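# Press the kettle handle button to open its lid

## Task

Press the button on the kettle's handle so that the lid pops open. The kettle must still be upright on the table at the end, and neither hand or arm may be in contact with it when the scene is finished.

## Robot and tools

Robot: two arms, left_arm and right_arm, each with a five-finger hand. The right arm has a right hand and the left arm a mirrored left hand. In the scene frame the origin sits at table height, halfway between the nominal bases. +z is up, +x points out over the table, and left_arm is on the +y side. The calibrated bases are left_arm at (+0.054, +0.343, 0) m and right_arm at (+0.017, -0.356, 0) m, each turned very slightly about z. Reported hand poses, and the poses of wrist cameras, are in that arm's own base frame. Fixed cameras and the table use the scene frame. A camera stand stands behind the arms. Two reference pages showing the task can be opened with show_instructions, which takes no arguments and moves nothing.

Hand point: a point 0.05 m in front of the palm. Its +z runs along the straightened fingers, +y comes out of the palm, and +x crosses the palm. On the right hand +x points away from the thumb; on the left hand it points toward the thumb. Straight fingers extend 0.06-0.07 m past the point, and their centre lines are 0.06 m behind it along -y. A wrist bracket on the little-finger side sticks out up to 0.10 m and can strike objects.

Row layout (used by execute_actions and move): 28 numbers, all in [-1, 1], and both arms are always included. In order: left dx, dy, dz, rx, ry, rz, then left thumb_turn, thumb_bend, index, middle, ring, little, force_limit, speed; then the same 14 for the right arm. The six pose numbers are an offset, not a pose. They count from that arm's current Hand target and run along the Hand target's own axes. 1.0 equals 0.6 m for dx/dy/dz and 180 degrees for rx/ry/rz, which together form one rotation vector. Sending all six as 0 asks the arm to go back to its Hand target. Finger numbers are absolute targets. For thumb_turn, -1 places the thumb beside the palm and +1 opposite the fingers. For thumb_bend and each finger, -1 is straight and +1 fully bent. force_limit goes from about 0 N at -1 to 10 N at +1 (15 N for the two thumb motors). speed goes from almost zero at -1 to full at +0.48 and above. Hand numbers are never optional: to leave a hand as it is, repeat that hand's last eight numbers you sent. If you have not sent any yet, use hand_measured followed by hand_force_limit and hand_speed.

execute_actions(actions, cameras): actions is a list of actions. Each action is a list of 1-15 rows, one per 1/30 s control step, and the last row is held if the action is shorter than 15. All rows in an action are measured from the Hand target at the start of that action, so sending the same offset again moves the arm further. An empty list returns camera images. cameras takes names, ["all"] or [].

move(target, speed, blend, blocking, cameras): target is one 28-number row, or a list of up to 15 rows. Every row's offsets are measured from the same starting Hand targets, not chained one after another. Each arm's hand point travels in a straight line. speed is in m/s (0.002-4.3, default 0.25), with turns capped at twice that in rad/s, and can be one number or one per target. blend, in metres, rounds corners between targets; 0 stops at each. The whole move has 10 s. blocking=false returns after about 0.5 s while the motion continues. Paths do not avoid objects or the other arm. A faster move strikes harder, and a target set deeper past a contact presses harder. Do not pass close to an arm's own base.

wait(seconds 0-10): the scene runs with commands held. stop: brakes a running move. zoom_image(camera, region [x0,y0,x1,y1] pixels, at most 504x504): enlarges part of the newest image from cam_high, cam_low, cam_left_wrist or cam_right_wrist. finished_scene: ends the scene for good.

Results: end_effector_position in metres and end_effector_quat_wxyz, both in the base frame. Hand target is the commanded pose after the controller clips rotation to within 40 degrees of the measured orientation, and it is the base for the next offset. Arms often come to rest 1-3 cm (sometimes 5 cm) off target, usually low. That alone does not mean there is contact. A later command, even all zeros, asks for the target again; otherwise send the missing distance. hand_measured, hand_stopped_by (moving, target, force, stalled, fault) and hand_load_n (positive when something pushes a finger open) follow the same six-motor order. Joint torques, joint velocities and motor temperatures may also be listed. A move ends with a 'move:' line giving the ending (done, off_target, moving, held, fault) and any limits (paced = clipped, held = steps withheld). Neither done nor off_target says whether anything is touching.

Good practice: press the button with a fingertip at a slow speed and a modest offset past contact, then back away until clear of the kettle. Do not knock the kettle over or off the table. Do not let the two hands collide or squeeze each other, and do not hit fixed objects hard. Avoid long pushes against unreachable poses or holding the arm stretched out, because motors overheat; at 100 °C that arm goes limp for 30-60 s. For a gentle finger close, use speed -0.94 or lower.

Each tool is called after "Emit:" by a JSON object that holds its "fn" and its "kwargs".

Reference images:

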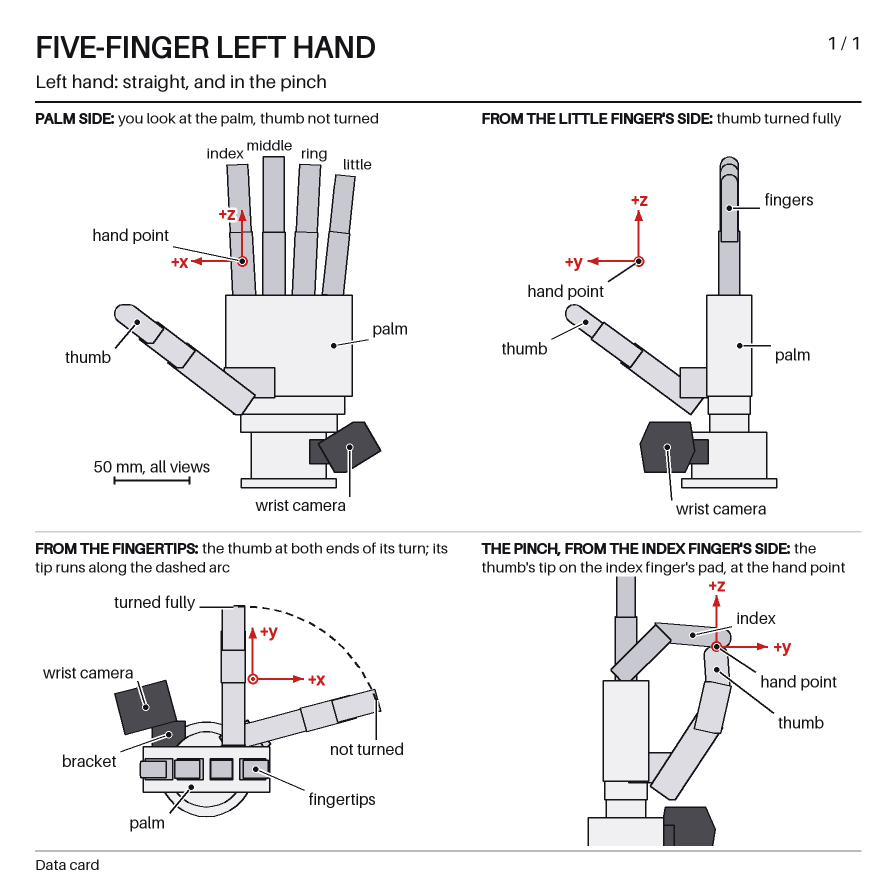

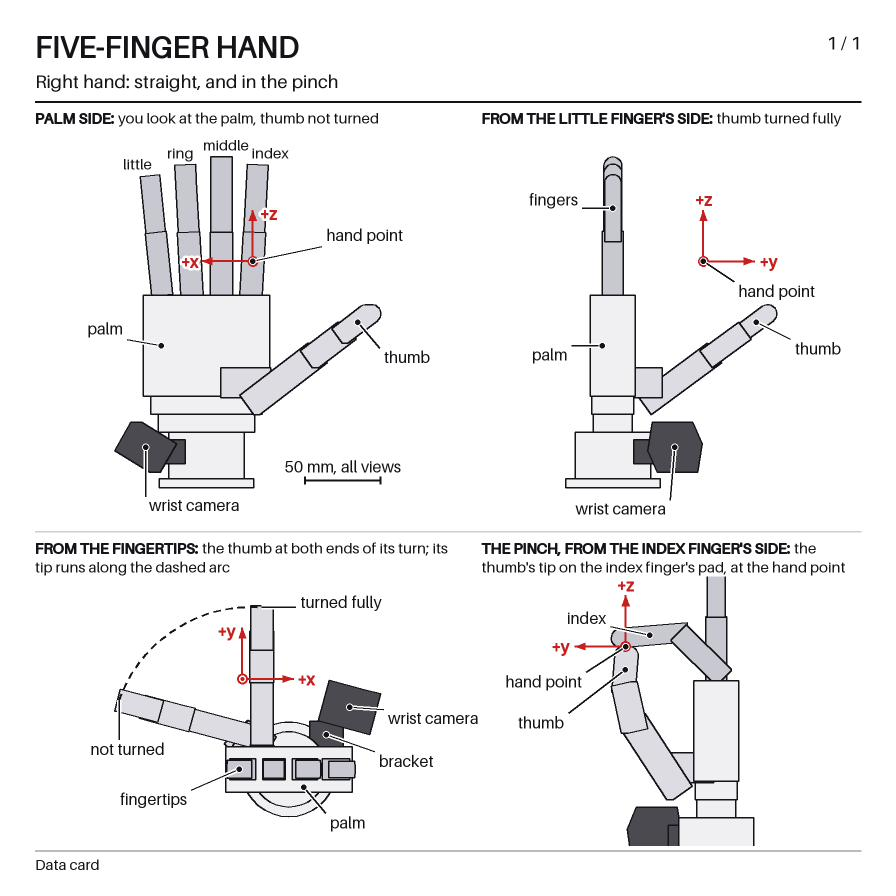

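## Session

Emit:
{"fn": "execute_actions", "kwargs": {"actions": []}}

Scene clock: 0.00 s.
left_arm: end_effector_position=(+0.4663, +0.1955, +0.1375) hand_measured=(-1.000, -1.000, -1.000, -1.000, -1.000, -1.000) hand_load_n=(+0.0, +0.0, +0.0, +0.0, +0.0, +0.0) hand_stopped_by=(target, target, target, target, target, target) hand_force_limit=0.00 hand_speed=-0.80 end_effector_quat_wxyz=(-0.108, +0.985, -0.128, +0.045) | right_arm: end_effector_position=(+0.2166, +0.1895, +0.1965) hand_measured=(-1.000, -1.000, -1.000, -1.000, -1.000, -1.000) hand_load_n=(+0.0, +0.0, +0.0, +0.0, +0.0, +0.0) hand_stopped_by=(target, target, target, target, target, target) hand_force_limit=0.00 hand_speed=-0.80 end_effector_quat_wxyz=(-0.399, +0.888, -0.203, +0.107)
Joint positions: left_arm=[0.478 1.593 1.336 -1.115 -0.125 -0.822] | right_arm=[0.409 0.708 0.702 -0.837 -0.489 -0.524]
Joint velocities: within noise
Joint torques (N m): no reading
Motor temperatures (°C): left_arm=[28 28 32 27 29 28] | right_arm=[29 31 31 29 30 29]
Heat: left arm: hottest elbow 32 °C; right arm: hottest shoulder 31 °C.
Hand target: left_arm +0.4747, +0.1999, +0.1480; -0.116, +0.984, -0.127, +0.056 | right_arm +0.2234, +0.1926, +0.2117; -0.408, +0.883, -0.197, +0.119

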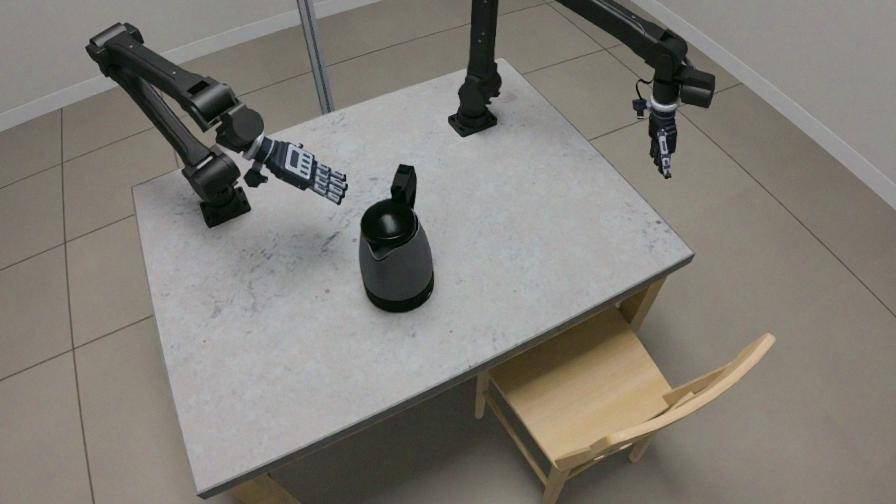

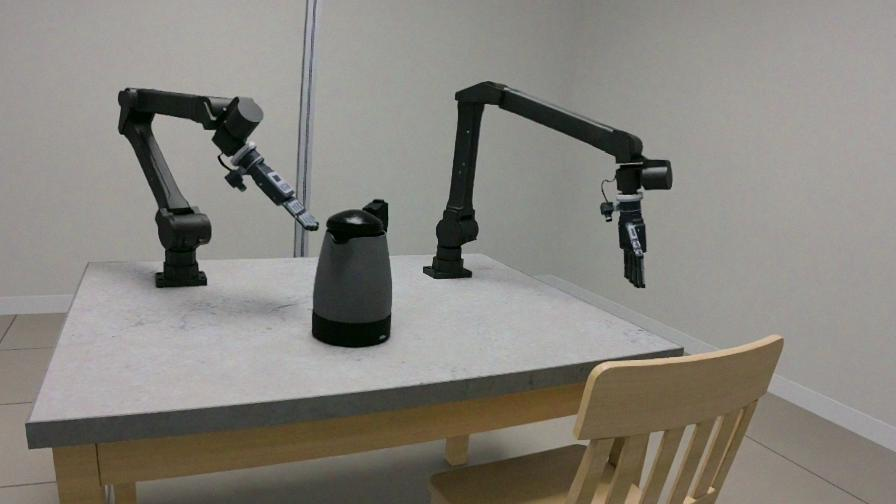

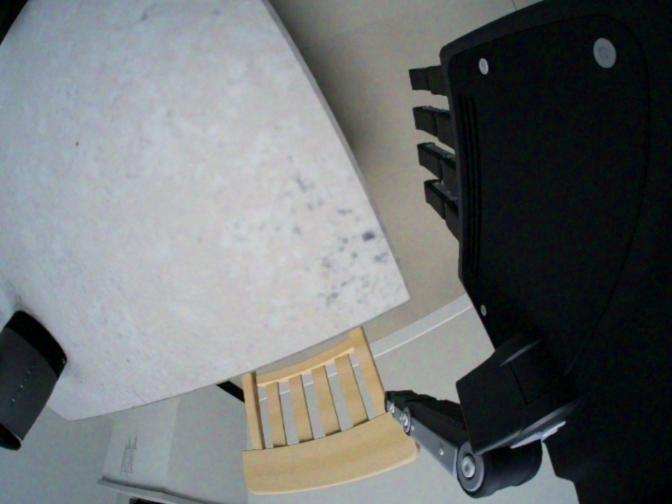

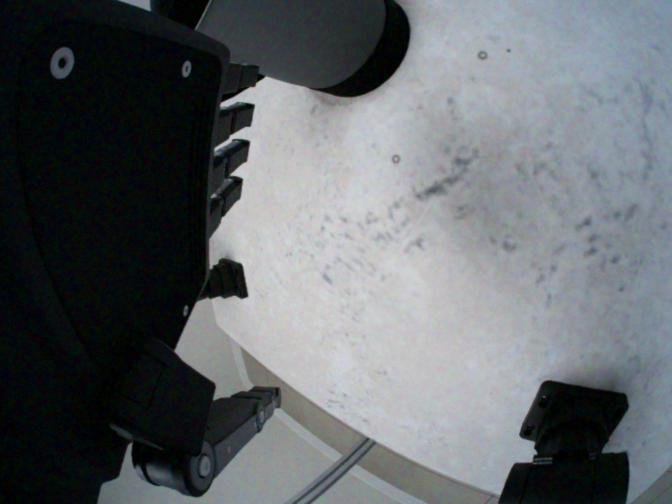

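Emit:
{"fn": "zoom_image", "kwargs": {"camera": "cam_high", "region": [300, 130, 500, 330]}}

Emit:
{"fn": "zoom_image", "kwargs": {"camera": "cam_low", "region": [260, 160, 460, 360]}}

Scaled by 2.520 from the camera's 896x504 image, which has a finer 1280x720 frame.

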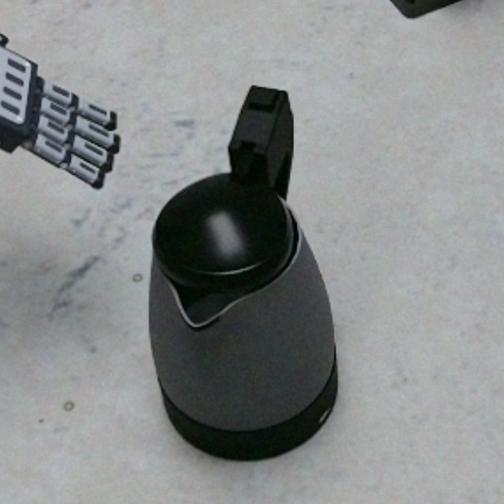

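Scaled by 2.520 from the camera's 896x504 image, which has a finer 1280x720 frame.

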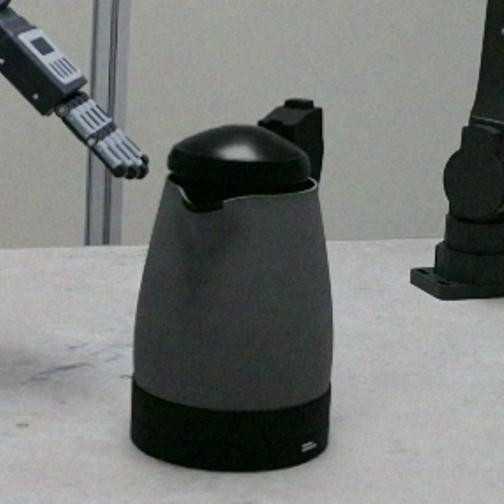

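Emit:
{"fn": "move", "kwargs": {"target": [[0,0,0,0,0,0,-1,-1,-1,-1,-1,-1,0.0,-0.8,-0.031,-0.205,-0.199,0,0,0,-1,-1,-1,1,1,1,0.0,0.0],[0,0,0,0,0,0,-1,-1,-1,-1,-1,-1,0.0,-0.8,-0.219,-0.441,0.0995,-0.058,0.320,0.337,-1,-1,-1,1,1,1,0.0,0.0]], "blend": [0.05,0], "speed": 0.25, "cameras": ["all"]}}

Scene clock: 125.70 s.
left_arm: end_effector_position=(+0.4663, +0.1955, +0.1375) hand_measured=(-1.000, -1.000, -1.000, -1.000, -1.000, -1.000) hand_load_n=(+0.0, +0.0, +0.0, +0.0, +0.0, +0.0) hand_stopped_by=(target, target, target, target, target, target) hand_force_limit=0.00 hand_speed=-0.80 end_effector_quat_wxyz=(-0.108, +0.985, -0.128, +0.045) | right_arm: end_effector_position=(+0.1960, +0.4383, +0.3513) hand_measured=(-1.000, -1.000, -1.000, +1.000, +1.000, +1.000) hand_load_n=(-0.5, +0.0, +0.0, +0.5, +0.0, +0.0) hand_stopped_by=(target, target, target, target, target, target) hand_force_limit=0.00 hand_speed=0.00 end_effector_quat_wxyz=(+0.249, -0.570, +0.747, -0.236)
Joint positions: left_arm=[0.478 1.593 1.336 -1.115 -0.125 -0.822] | right_arm=[1.311 1.446 1.694 -1.691 0.69 1.531]
Joint torques (N m): left_arm=[1.03 -14.45 9.63 0.7 -0.05 0.01] | right_arm=[-0.32 -9.05 11.19 0.12 0.39 0.04]
Motor temperatures (°C): left_arm=[28 30 43 27 29 26] | right_arm=[29 31 38 28 30 29]
Heat: left arm: hottest elbow 43 °C; right arm: hottest elbow 38 °C.
Hand target: left_arm +0.4747, +0.1999, +0.1480; -0.116, +0.984, -0.127, +0.056 | right_arm +0.1945, +0.4473, +0.3702; +0.196, -0.539, +0.770, -0.280
Off the commanded pose: left_arm 0.014 m, 2 deg | right_arm 0.021 m, 9 deg.
joint sent to its limit (right arm) — joint 4 (wrist pitch), lower limit. The joint targets are off in orientation, not in position.
move: off_target (left_arm, right_arm)

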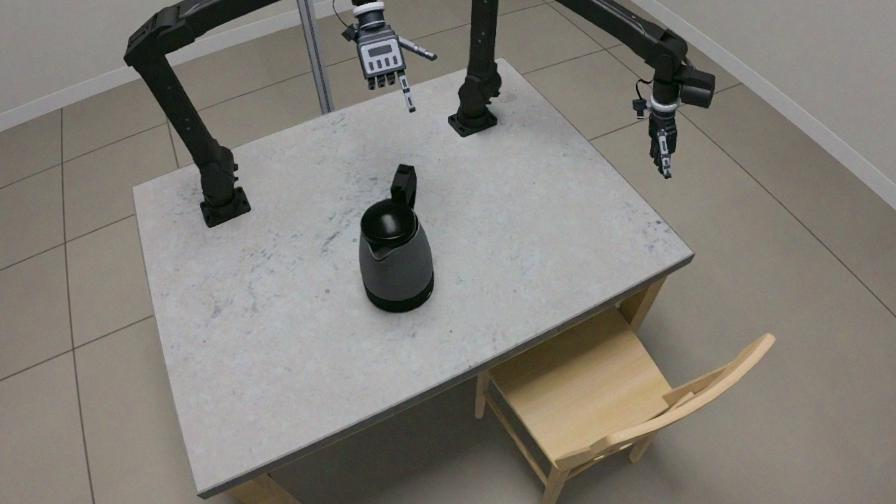

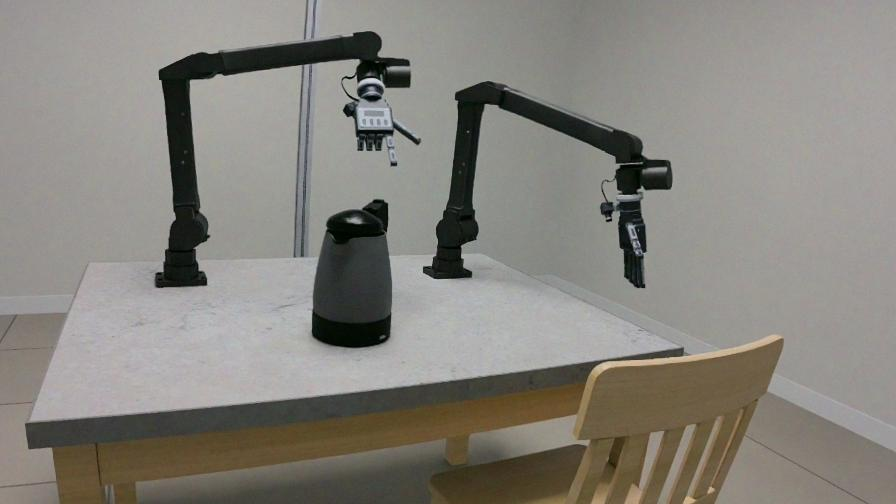

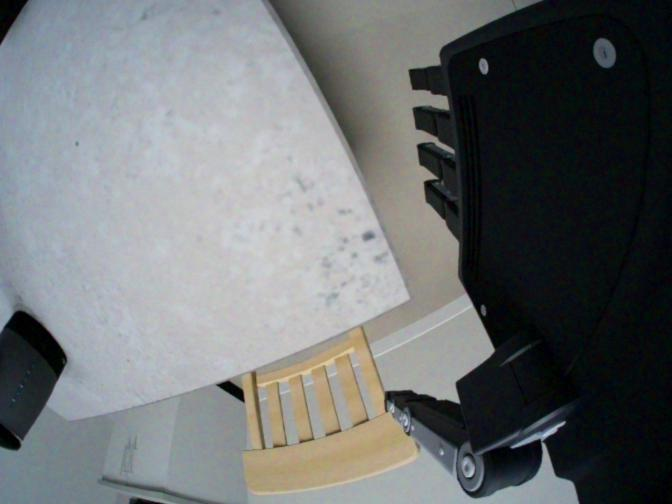

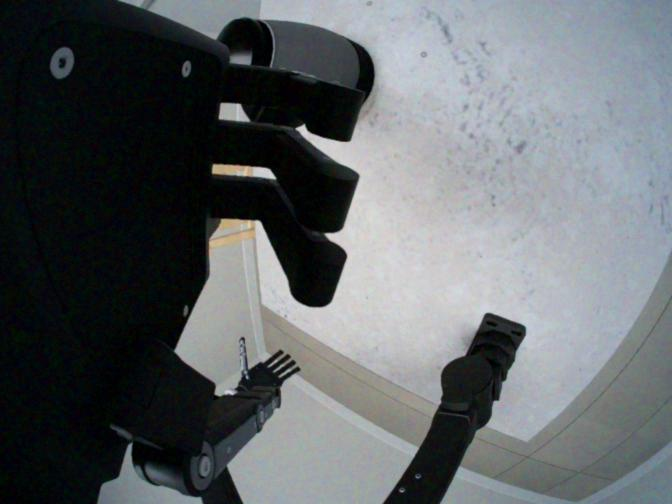

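Emit:
{"fn": "move", "kwargs": {"target": [0,0,0,0,0,0,-1,-1,-1,-1,-1,-1,0.0,-0.8,0.0095,-0.0455,0.125,0,0,0,-1,-1,-1,1,1,1,0.0,0.0], "speed": 0.15, "cameras": ["cam_high","cam_low","cam_right_wrist"]}}

Emit:
{"fn": "zoom_image", "kwargs": {"camera": "cam_high", "region": [340, 80, 480, 220]}}

Emit:
{"fn": "zoom_image", "kwargs": {"camera": "cam_low", "region": [310, 130, 450, 270]}}

Scene clock: 144.63 s.
left_arm: end_effector_position=(+0.4663, +0.1955, +0.1375) hand_measured=(-1.000, -1.000, -1.000, -1.000, -1.000, -1.000) hand_load_n=(+0.0, +0.0, +0.0, +0.0, +0.0, +0.0) hand_stopped_by=(target, target, target, target, target, target) hand_force_limit=0.00 hand_speed=-0.80 end_effector_quat_wxyz=(-0.108, +0.985, -0.128, +0.045) | right_arm: end_effector_position=(+0.2558, +0.4188, +0.3232) hand_measured=(-1.000, -1.000, -1.000, +1.000, +1.000, +1.000) hand_load_n=(-0.5, +0.0, +0.0, +0.0, +0.0, +0.0) hand_stopped_by=(target, target, target, target, target, target) hand_force_limit=0.00 hand_speed=0.00 end_effector_quat_wxyz=(+0.206, -0.539, +0.770, -0.271)
Joint positions: left_arm=[0.478 1.593 1.336 -1.115 -0.125 -0.822] | right_arm=[1.179 1.506 1.694 -1.691 0.692 1.504]
Joint torques (N m): left_arm=[1.03 -14.39 9.61 0.7 -0.05 0.01] | right_arm=[-0.5 -9.76 8.9 -0.02 0.68 -0.23]
Heat: left arm: hottest elbow 44 °C; right arm: hottest elbow 37 °C.
Hand target: left_arm +0.4747, +0.1999, +0.1480; -0.116, +0.984, -0.127, +0.056 | right_arm +0.2575, +0.4184, +0.3302; +0.196, -0.539, +0.770, -0.280
Off the commanded pose: left_arm 0.014 m, 2 deg | right_arm 0.007 m, 1 deg.
joint sent to its limit (right arm) — joint 4 (wrist pitch), lower limit. The joint targets still meet the commanded pose.
move: off_target (left_arm)
Images, in order (width x height): cam_high 896x504, cam_low 896x504, cam_right_wrist 672x504.

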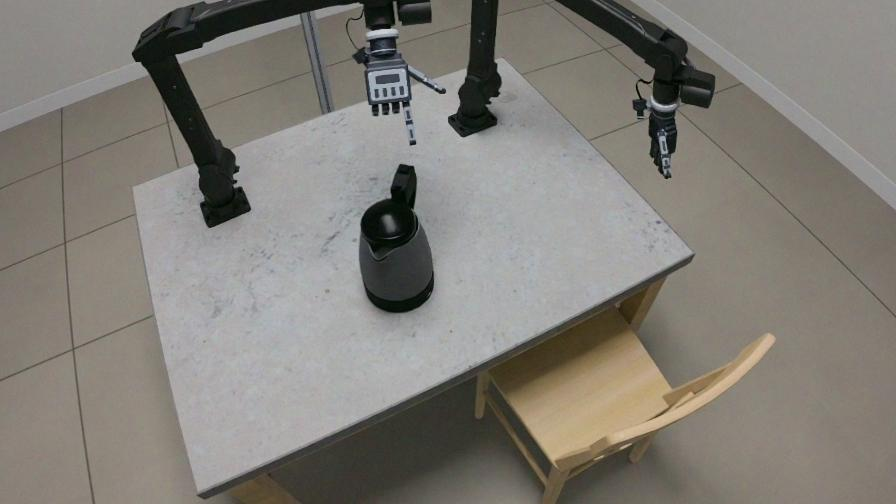

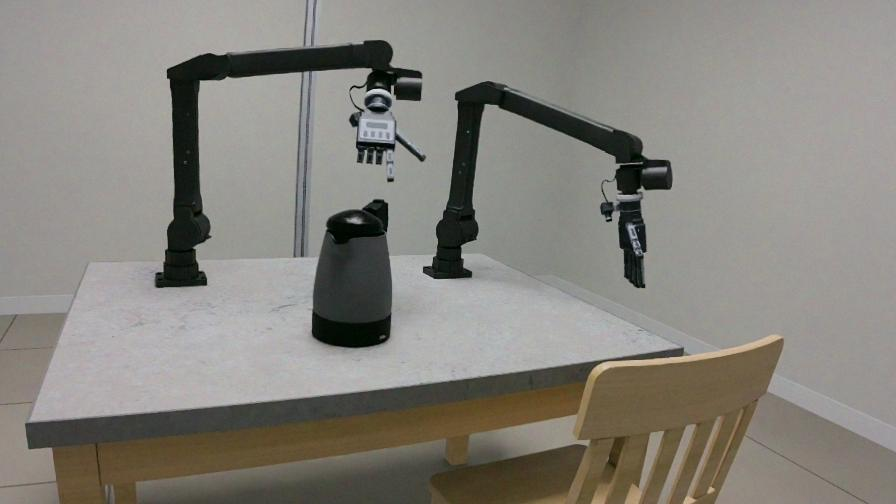

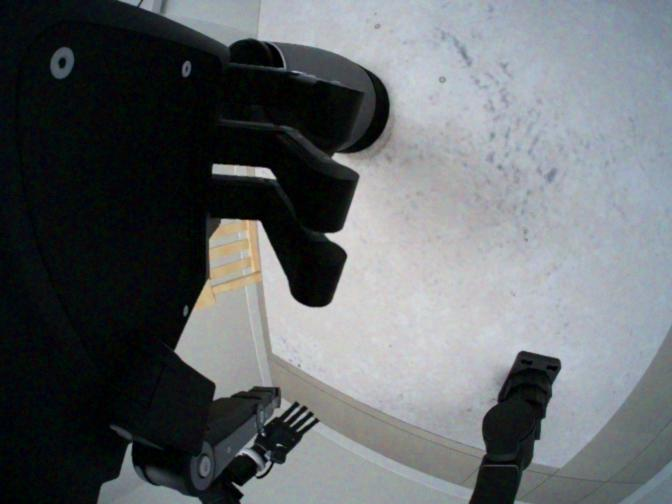

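Scaled by 3.600 from the camera's 896x504 image, which has a finer 1280x720 frame.

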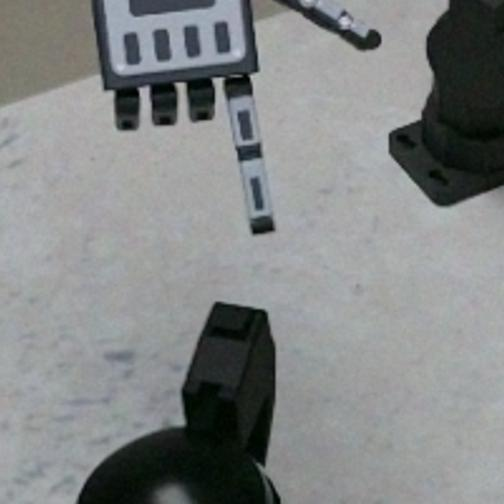

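Scaled by 3.600 from the camera's 896x504 image, which has a finer 1280x720 frame.

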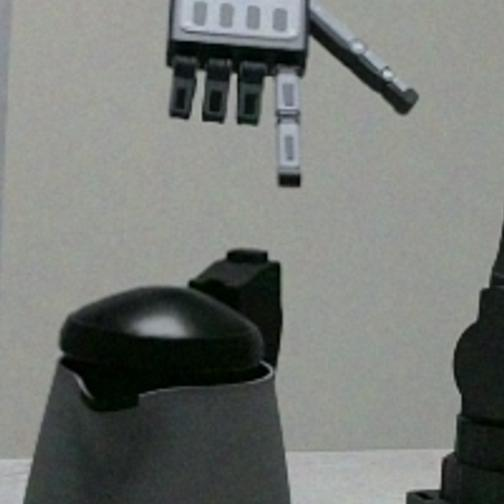

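Emit:
{"fn": "move", "kwargs": {"target": [0,0,0,0,0,0,-1,-1,-1,-1,-1,-1,0.0,-0.8,0.0233,-0.0195,0.049,0,0,0,-1,-1,-1,1,1,1,0.0,0.0], "speed": 0.1, "cameras": ["cam_high","cam_low","cam_right_wrist"]}}

Emit:
{"fn": "zoom_image", "kwargs": {"camera": "cam_high", "region": [365, 120, 445, 200]}}

Emit:
{"fn": "zoom_image", "kwargs": {"camera": "cam_low", "region": [340, 150, 420, 230]}}

Scene clock: 168.00 s.
left_arm: end_effector_position=(+0.4663, +0.1955, +0.1375) hand_measured=(-1.000, -1.000, -1.000, -1.000, -1.000, -1.000) hand_load_n=(+0.0, +0.0, +0.0, +0.0, +0.0, +0.0) hand_stopped_by=(target, target, target, target, target, target) hand_force_limit=0.00 hand_speed=-0.80 end_effector_quat_wxyz=(-0.108, +0.985, -0.128, +0.045) | right_arm: end_effector_position=(+0.2774, +0.3969, +0.3061) hand_measured=(-1.000, -1.000, -1.000, +1.000, +1.000, +1.000) hand_load_n=(+0.0, +0.0, +0.0, +0.0, +0.0, +0.5) hand_stopped_by=(target, target, target, target, target, target) hand_force_limit=0.00 hand_speed=0.00 end_effector_quat_wxyz=(+0.185, -0.540, +0.770, -0.285)
Joint positions: left_arm=[0.478 1.593 1.336 -1.115 -0.125 -0.822] | right_arm=[1.117 1.498 1.643 -1.657 0.692 1.444]
Joint torques (N m): left_arm=[1.03 -14.45 9.62 0.69 -0.05 0.01] | right_arm=[-0.09 -11.22 7.53 1.18 0.62 -0.23]
Heat: left arm: hottest elbow 44 °C; right arm: hottest elbow 37 °C.
Hand target: left_arm +0.4747, +0.1999, +0.1480; -0.116, +0.984, -0.127, +0.056 | right_arm +0.2789, +0.3957, +0.3153; +0.196, -0.539, +0.770, -0.280
Off the commanded pose: left_arm 0.014 m, 2 deg | right_arm 0.009 m, 1 deg.
move: off_target (left_arm)
Images, in order (width x height): cam_high 896x504, cam_low 896x504, cam_right_wrist 672x504.

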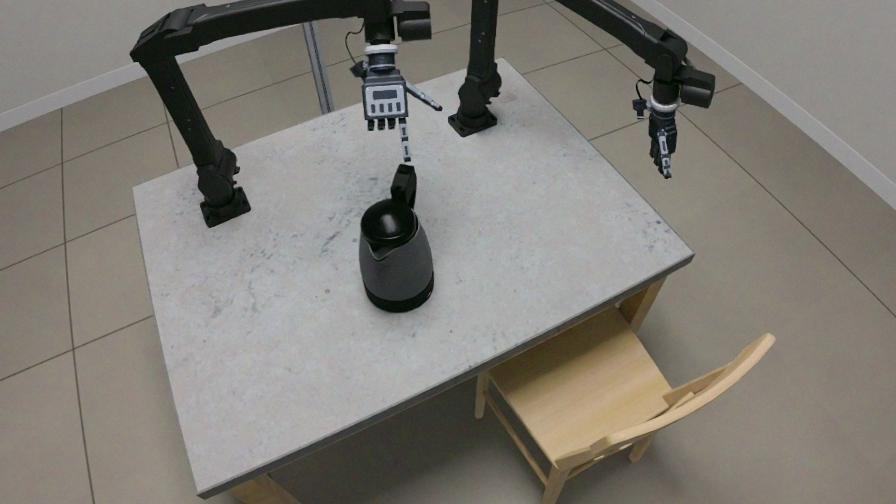

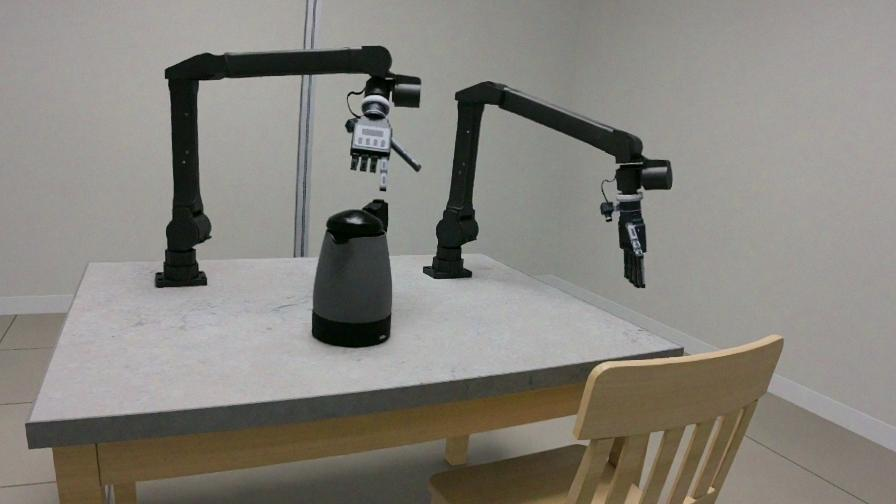

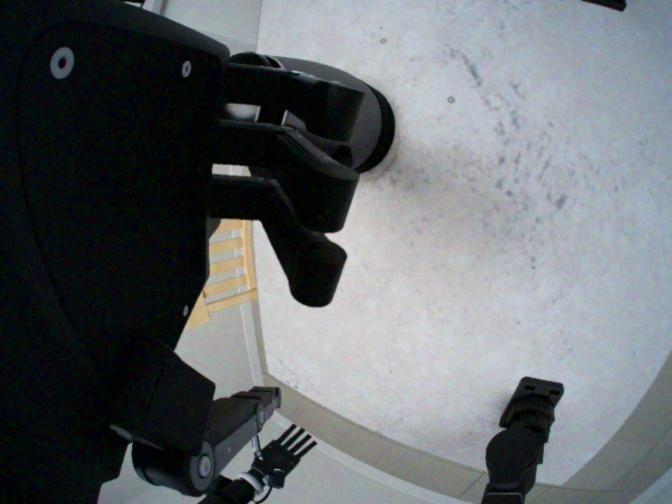

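Scaled by 6.300 from the camera's 896x504 image, which has a finer 1280x720 frame.

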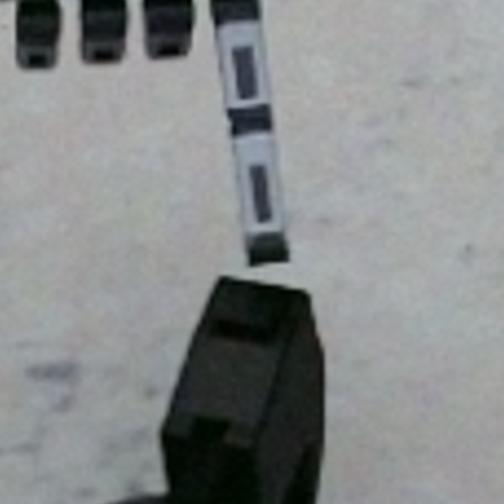

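Scaled by 6.300 from the camera's 896x504 image, which has a finer 1280x720 frame.

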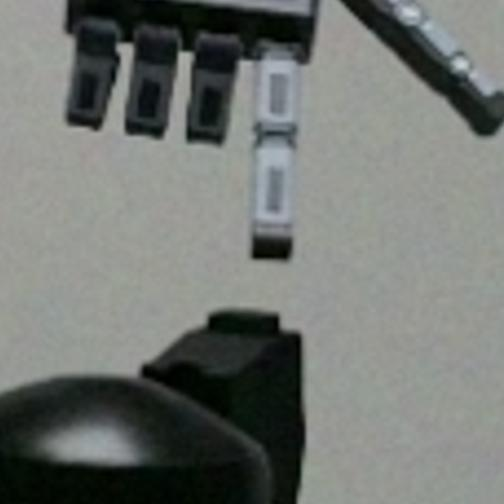

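Emit:
{"fn": "move", "kwargs": {"target": [0,0,0,0,0,0,-1,-1,-1,-1,-1,-1,0.0,-0.8,0.0078,0.0278,0.0377,0,0,0,-1,-1,-1,1,1,1,0.0,0.0], "speed": 0.05, "cameras": ["cam_high","cam_low"]}}

Emit:
{"fn": "zoom_image", "kwargs": {"camera": "cam_high", "region": [365, 120, 445, 200]}}

Emit:
{"fn": "zoom_image", "kwargs": {"camera": "cam_low", "region": [340, 150, 420, 230]}}

Scene clock: 182.23 s.
left_arm: end_effector_position=(+0.4663, +0.1955, +0.1375) hand_measured=(-1.000, -1.000, -1.000, -1.000, -1.000, -1.000) hand_load_n=(+0.0, +0.0, +0.0, +0.0, +0.0, +0.0) hand_stopped_by=(target, target, target, target, target, target) hand_force_limit=0.00 hand_speed=-0.80 end_effector_quat_wxyz=(-0.108, +0.985, -0.128, +0.045) | right_arm: end_effector_position=(+0.2766, +0.3935, +0.2872) hand_measured=(-1.000, -1.000, -1.000, +1.000, +1.000, +1.000) hand_load_n=(+0.0, +0.0, +0.0, +0.0, +0.0, +0.0) hand_stopped_by=(target, target, target, target, target, target) hand_force_limit=0.00 hand_speed=0.00 end_effector_quat_wxyz=(+0.196, -0.537, +0.771, -0.281)
Joint positions: left_arm=[0.478 1.593 1.336 -1.115 -0.125 -0.822] | right_arm=[1.117 1.465 1.554 -1.575 0.696 1.44]
Joint torques (N m): left_arm=[1.03 -14.51 9.63 0.75 -0.05 0.01] | right_arm=[-1.55 -9.29 6.94 1.14 0.42 -0.21]
Heat: left arm: hottest elbow 44 °C; right arm: hottest elbow 36 °C.
Hand target: left_arm +0.4747, +0.1999, +0.1480; -0.116, +0.984, -0.127, +0.056 | right_arm +0.2790, +0.3907, +0.2873; +0.196, -0.539, +0.770, -0.280
Off the commanded pose: left_arm 0.014 m, 2 deg | right_arm 0.004 m, 0 deg.
move: off_target (left_arm)
Images, in order (width x height): cam_high 896x504, cam_low 896x504.

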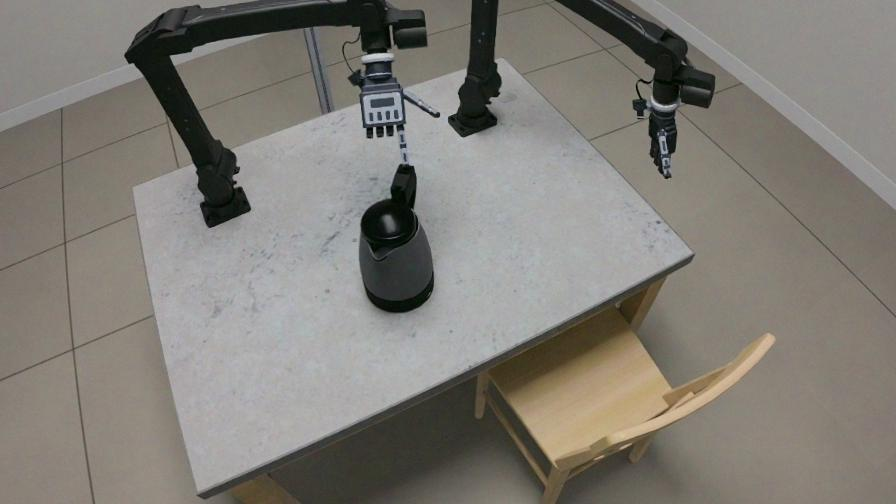

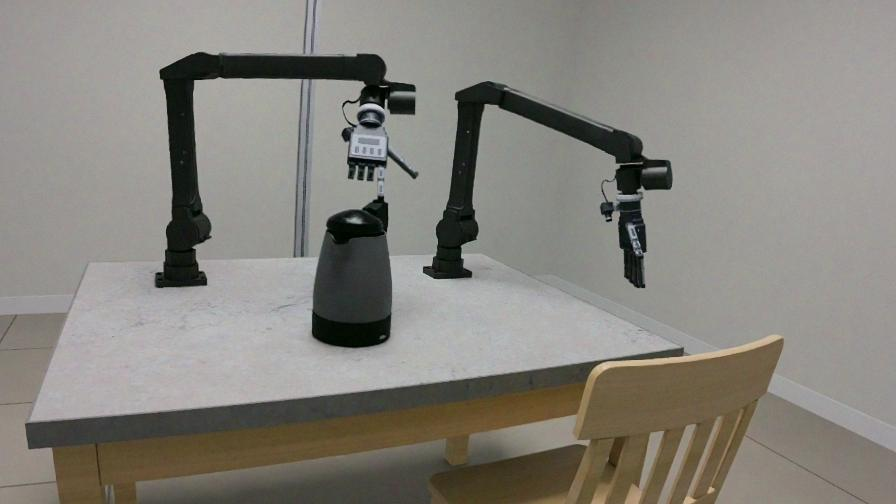

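Scaled by 6.300 from the camera's 896x504 image, which has a finer 1280x720 frame.

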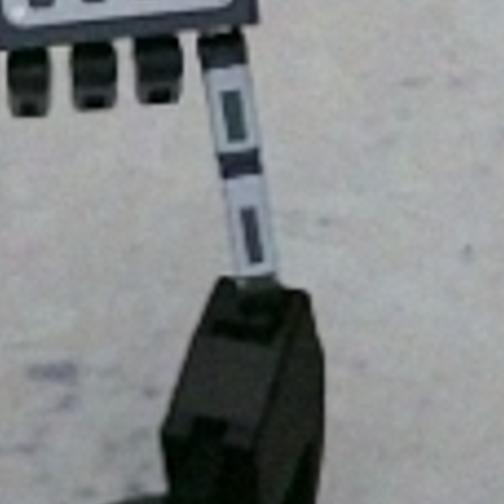

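Scaled by 6.300 from the camera's 896x504 image, which has a finer 1280x720 frame.

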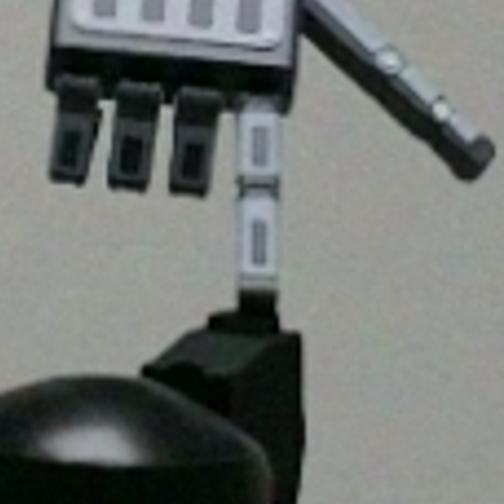

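Emit:
{"fn": "move", "kwargs": {"target": [0,0,0,0,0,0,-1,-1,-1,-1,-1,-1,0.0,-0.8,0.003,0.017,0.0195,0,0,0,-1,-1,-1,1,1,1,0.0,0.0], "speed": 0.04, "cameras": ["cam_high","cam_low"]}}

Emit:
{"fn": "zoom_image", "kwargs": {"camera": "cam_high", "region": [345, 120, 465, 240]}}

Emit:
{"fn": "zoom_image", "kwargs": {"camera": "cam_low", "region": [320, 150, 420, 250]}}

Scene clock: 189.20 s.
left_arm: end_effector_position=(+0.4663, +0.1955, +0.1375) hand_measured=(-1.000, -1.000, -1.000, -1.000, -1.000, -1.000) hand_load_n=(+0.0, +0.0, +0.0, +0.0, +0.0, +0.0) hand_stopped_by=(target, target, target, target, target, target) hand_force_limit=0.00 hand_speed=-0.80 end_effector_quat_wxyz=(-0.108, +0.985, -0.128, +0.045) | right_arm: end_effector_position=(+0.2766, +0.3926, +0.2856) hand_measured=(-1.000, -1.000, -1.000, +1.000, +1.000, +1.000) hand_load_n=(-0.5, -0.5, +0.5, +0.0, +0.0, +0.0) hand_stopped_by=(target, target, target, target, target, target) hand_force_limit=0.00 hand_speed=0.00 end_effector_quat_wxyz=(+0.211, -0.531, +0.773, -0.274)
Joint positions: left_arm=[0.478 1.593 1.336 -1.115 -0.125 -0.822] | right_arm=[1.117 1.439 1.518 -1.53 0.698 1.44]
Joint torques (N m): left_arm=[1.08 -14.39 9.62 0.72 -0.04 0.01] | right_arm=[-1.55 -8.82 6.15 0.88 0.3 -0.19]
Heat: left arm: hottest elbow 44 °C; right arm: hottest elbow 36 °C.
Hand target: left_arm +0.4747, +0.1999, +0.1480; -0.116, +0.984, -0.127, +0.056 | right_arm +0.2781, +0.3890, +0.2717; +0.196, -0.539, +0.770, -0.280
Off the commanded pose: left_arm 0.014 m, 2 deg | right_arm 0.014 m, 2 deg.
move: off_target (left_arm, right_arm)
Images, in order (width x height): cam_high 896x504, cam_low 896x504.

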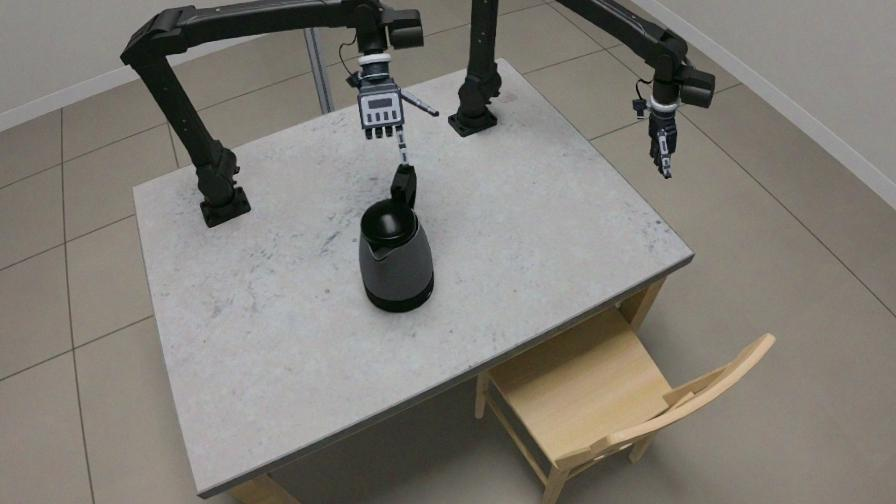

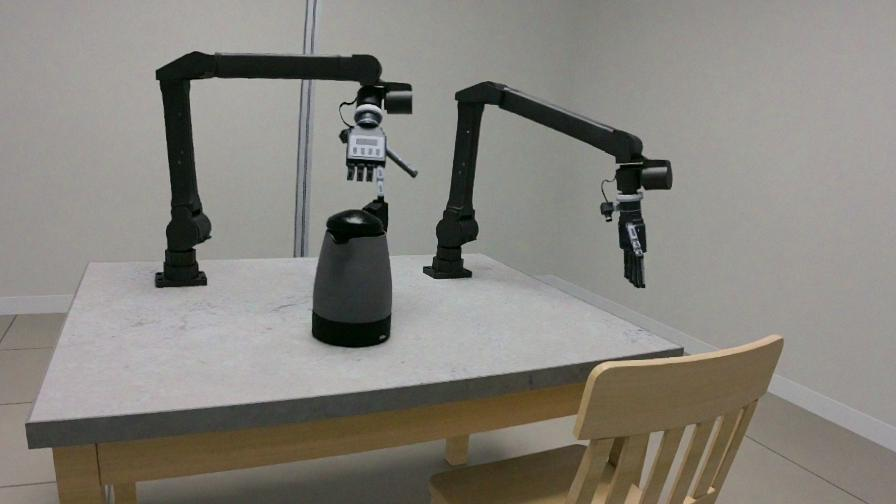

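Scaled by 4.200 from the camera's 896x504 image, which has a finer 1280x720 frame.

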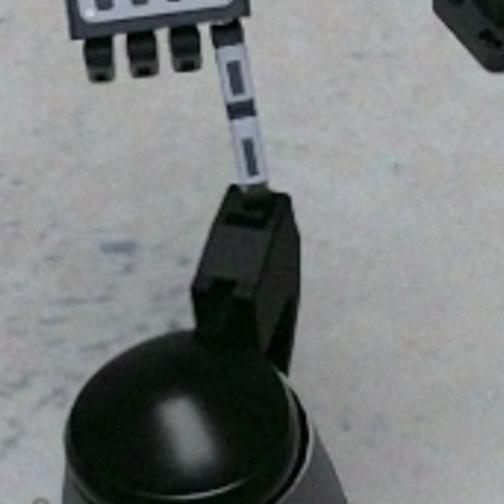

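Scaled by 5.040 from the camera's 896x504 image, which has a finer 1280x720 frame.

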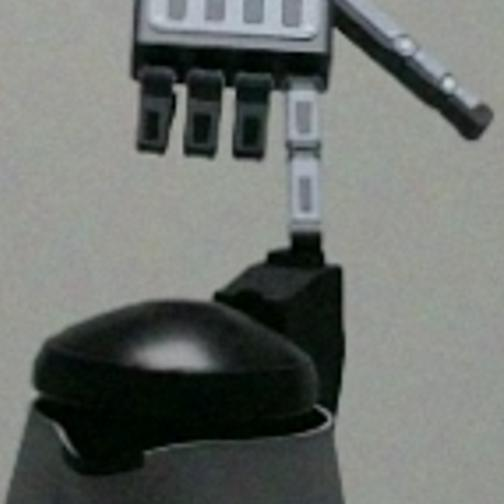

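Emit:
{"fn": "move", "kwargs": {"target": [0,0,0,0,0,0,-1,-1,-1,-1,-1,-1,0.0,-0.8,0.005,0.015,0.0205,0,0,0,-1,-1,-1,1,1,1,0.0,0.0], "speed": 0.04, "cameras": ["cam_high","cam_low"]}}

Emit:
{"fn": "zoom_image", "kwargs": {"camera": "cam_high", "region": [345, 120, 465, 240]}}

Emit:
{"fn": "zoom_image", "kwargs": {"camera": "cam_low", "region": [320, 150, 420, 250]}}

Scene clock: 197.87 s.
left_arm: end_effector_position=(+0.4663, +0.1955, +0.1375) hand_measured=(-1.000, -1.000, -1.000, -1.000, -1.000, -1.000) hand_load_n=(+0.0, +0.0, +0.0, +0.0, +0.0, +0.0) hand_stopped_by=(target, target, target, target, target, target) hand_force_limit=0.00 hand_speed=-0.80 end_effector_quat_wxyz=(-0.108, +0.985, -0.128, +0.045) | right_arm: end_effector_position=(+0.2800, +0.3892, +0.2771) hand_measured=(-1.000, -1.000, -1.000, +1.000, +1.000, +1.000) hand_load_n=(-0.5, +0.0, +0.5, +0.0, +0.0, +0.0) hand_stopped_by=(target, target, target, target, target, target) hand_force_limit=0.00 hand_speed=0.00 end_effector_quat_wxyz=(+0.220, -0.526, +0.774, -0.277)
Joint positions: left_arm=[0.478 1.593 1.336 -1.115 -0.125 -0.822] | right_arm=[1.113 1.423 1.473 -1.484 0.712 1.439]
Joint torques (N m): left_arm=[1.03 -14.45 9.61 0.7 -0.04 0.01] | right_arm=[-1.14 -7.47 5.83 0.83 -0.35 -0.27]
Heat: left arm: hottest elbow 44 °C; right arm: hottest elbow 36 °C.
Hand target: left_arm +0.4747, +0.1999, +0.1480; -0.116, +0.984, -0.127, +0.056 | right_arm +0.2780, +0.3860, +0.2564; +0.196, -0.539, +0.769, -0.280
Off the commanded pose: left_arm 0.014 m, 2 deg | right_arm 0.021 m, 3 deg.
move: off_target (left_arm, right_arm)
Images, in order (width x height): cam_high 896x504, cam_low 896x504.

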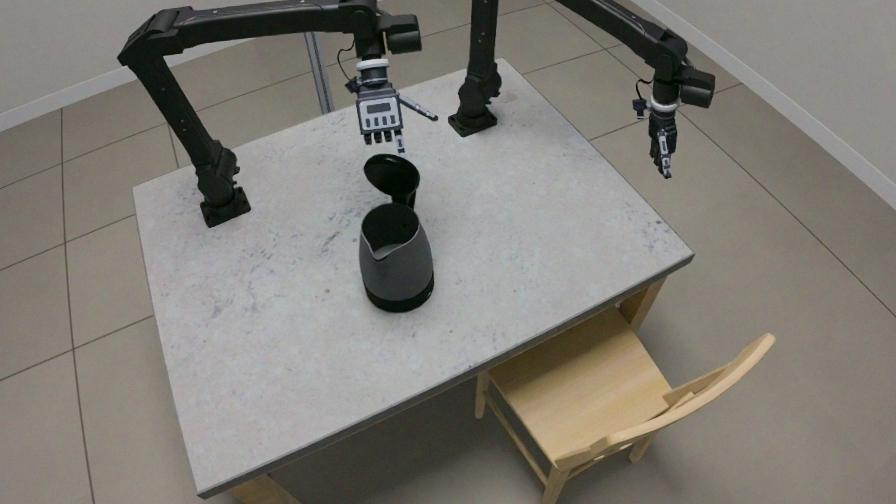

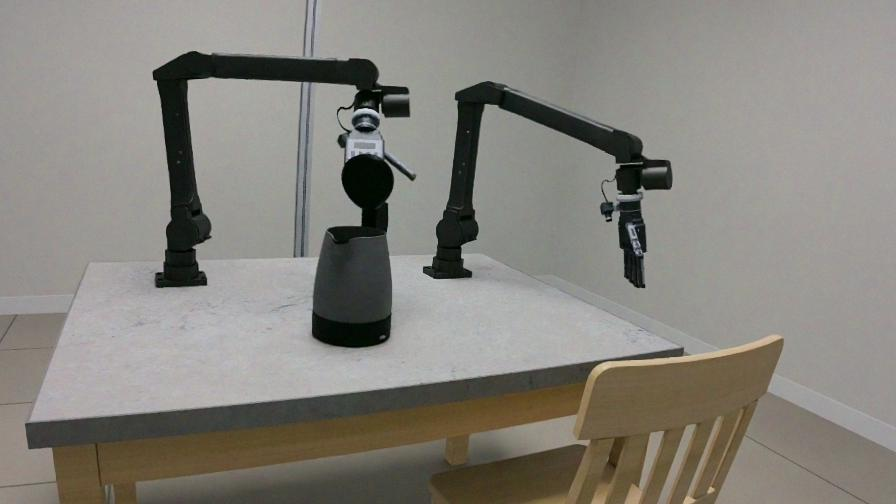

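Scaled by 4.200 from the camera's 896x504 image, which has a finer 1280x720 frame.

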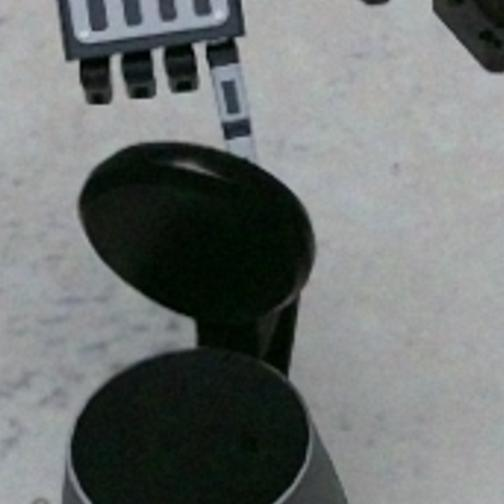

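Scaled by 5.040 from the camera's 896x504 image, which has a finer 1280x720 frame.

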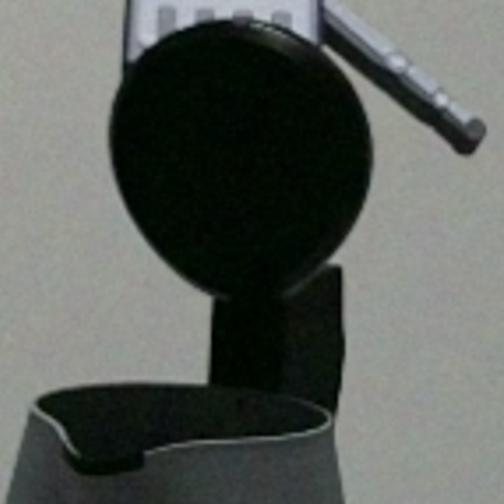

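Emit:
{"fn": "move", "kwargs": {"target": [[0,0,0,0,0,0,-1,-1,-1,-1,-1,-1,0.0,-0.8,0,-0.01,-0.09,0,0,0,-1,-1,-1,1,1,1,0.0,0.0],[0,0,0,0,0,0,-1,-1,-1,-1,-1,-1,0.0,-0.8,0,0.02,-0.27,0,0,0,-1,-1,-1,1,1,1,0.0,0.0]], "blend": [0.02,0], "speed": [0.08,0.2], "cameras": ["cam_high","cam_low"]}}

Scene clock: 205.40 s.
left_arm: end_effector_position=(+0.4663, +0.1955, +0.1375) hand_measured=(-1.000, -1.000, -1.000, -1.000, -1.000, -1.000) hand_load_n=(+0.0, +0.0, +0.0, +0.0, +0.0, +0.0) hand_stopped_by=(target, target, target, target, target, target) hand_force_limit=0.00 hand_speed=-0.80 end_effector_quat_wxyz=(-0.108, +0.985, -0.128, +0.045) | right_arm: end_effector_position=(+0.1722, +0.4183, +0.3527) hand_measured=(-1.000, -1.000, -1.000, +1.000, +1.000, +1.000) hand_load_n=(+0.0, +0.0, +0.0, +0.0, +0.0, +0.0) hand_stopped_by=(target, target, target, target, target, target) hand_force_limit=0.00 hand_speed=0.00 end_effector_quat_wxyz=(+0.254, -0.576, +0.744, -0.224)
Joint positions: left_arm=[0.478 1.593 1.336 -1.115 -0.125 -0.822] | right_arm=[1.348 1.369 1.619 -1.692 0.681 1.555]
Joint torques (N m): left_arm=[1.08 -14.33 9.61 0.7 -0.04 0.01] | right_arm=[-0.44 -8.47 10.82 0.2 0.53 0.09]
Heat: left arm: hottest elbow 44 °C; right arm: hottest elbow 36 °C.
Hand target: left_arm +0.4747, +0.1999, +0.1480; -0.116, +0.984, -0.127, +0.056 | right_arm +0.1715, +0.4247, +0.3727; +0.196, -0.539, +0.770, -0.280
Off the commanded pose: left_arm 0.014 m, 2 deg | right_arm 0.021 m, 11 deg.
joint sent to its limit (right arm) — joint 4 (wrist pitch), lower limit. The joint targets are off in orientation, not in position.
move: off_target (left_arm, right_arm)
Images, in order (width x height): cam_high 896x504, cam_low 896x504.

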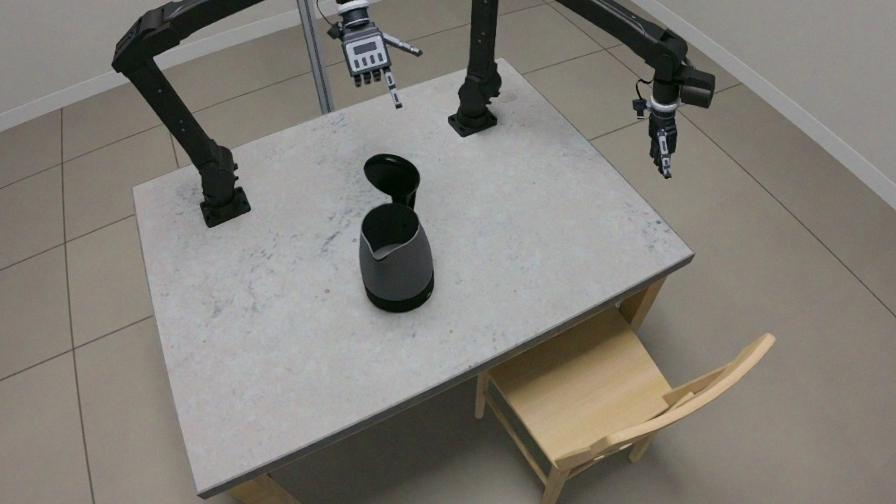

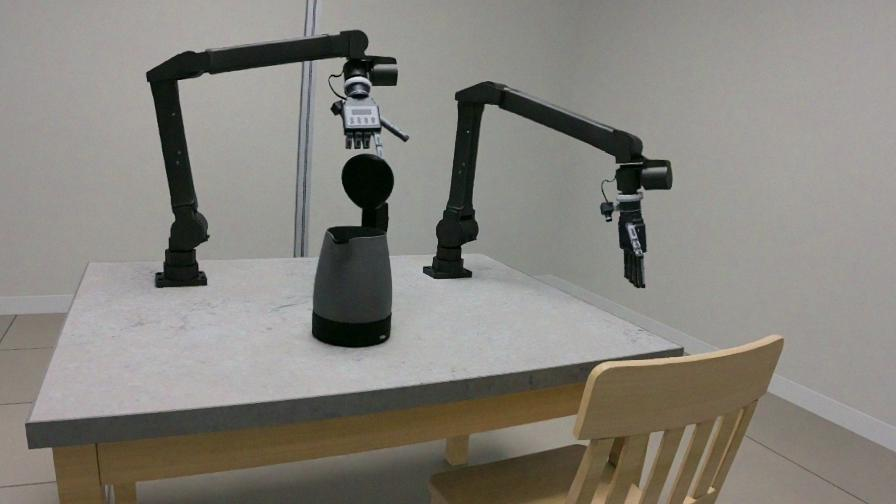

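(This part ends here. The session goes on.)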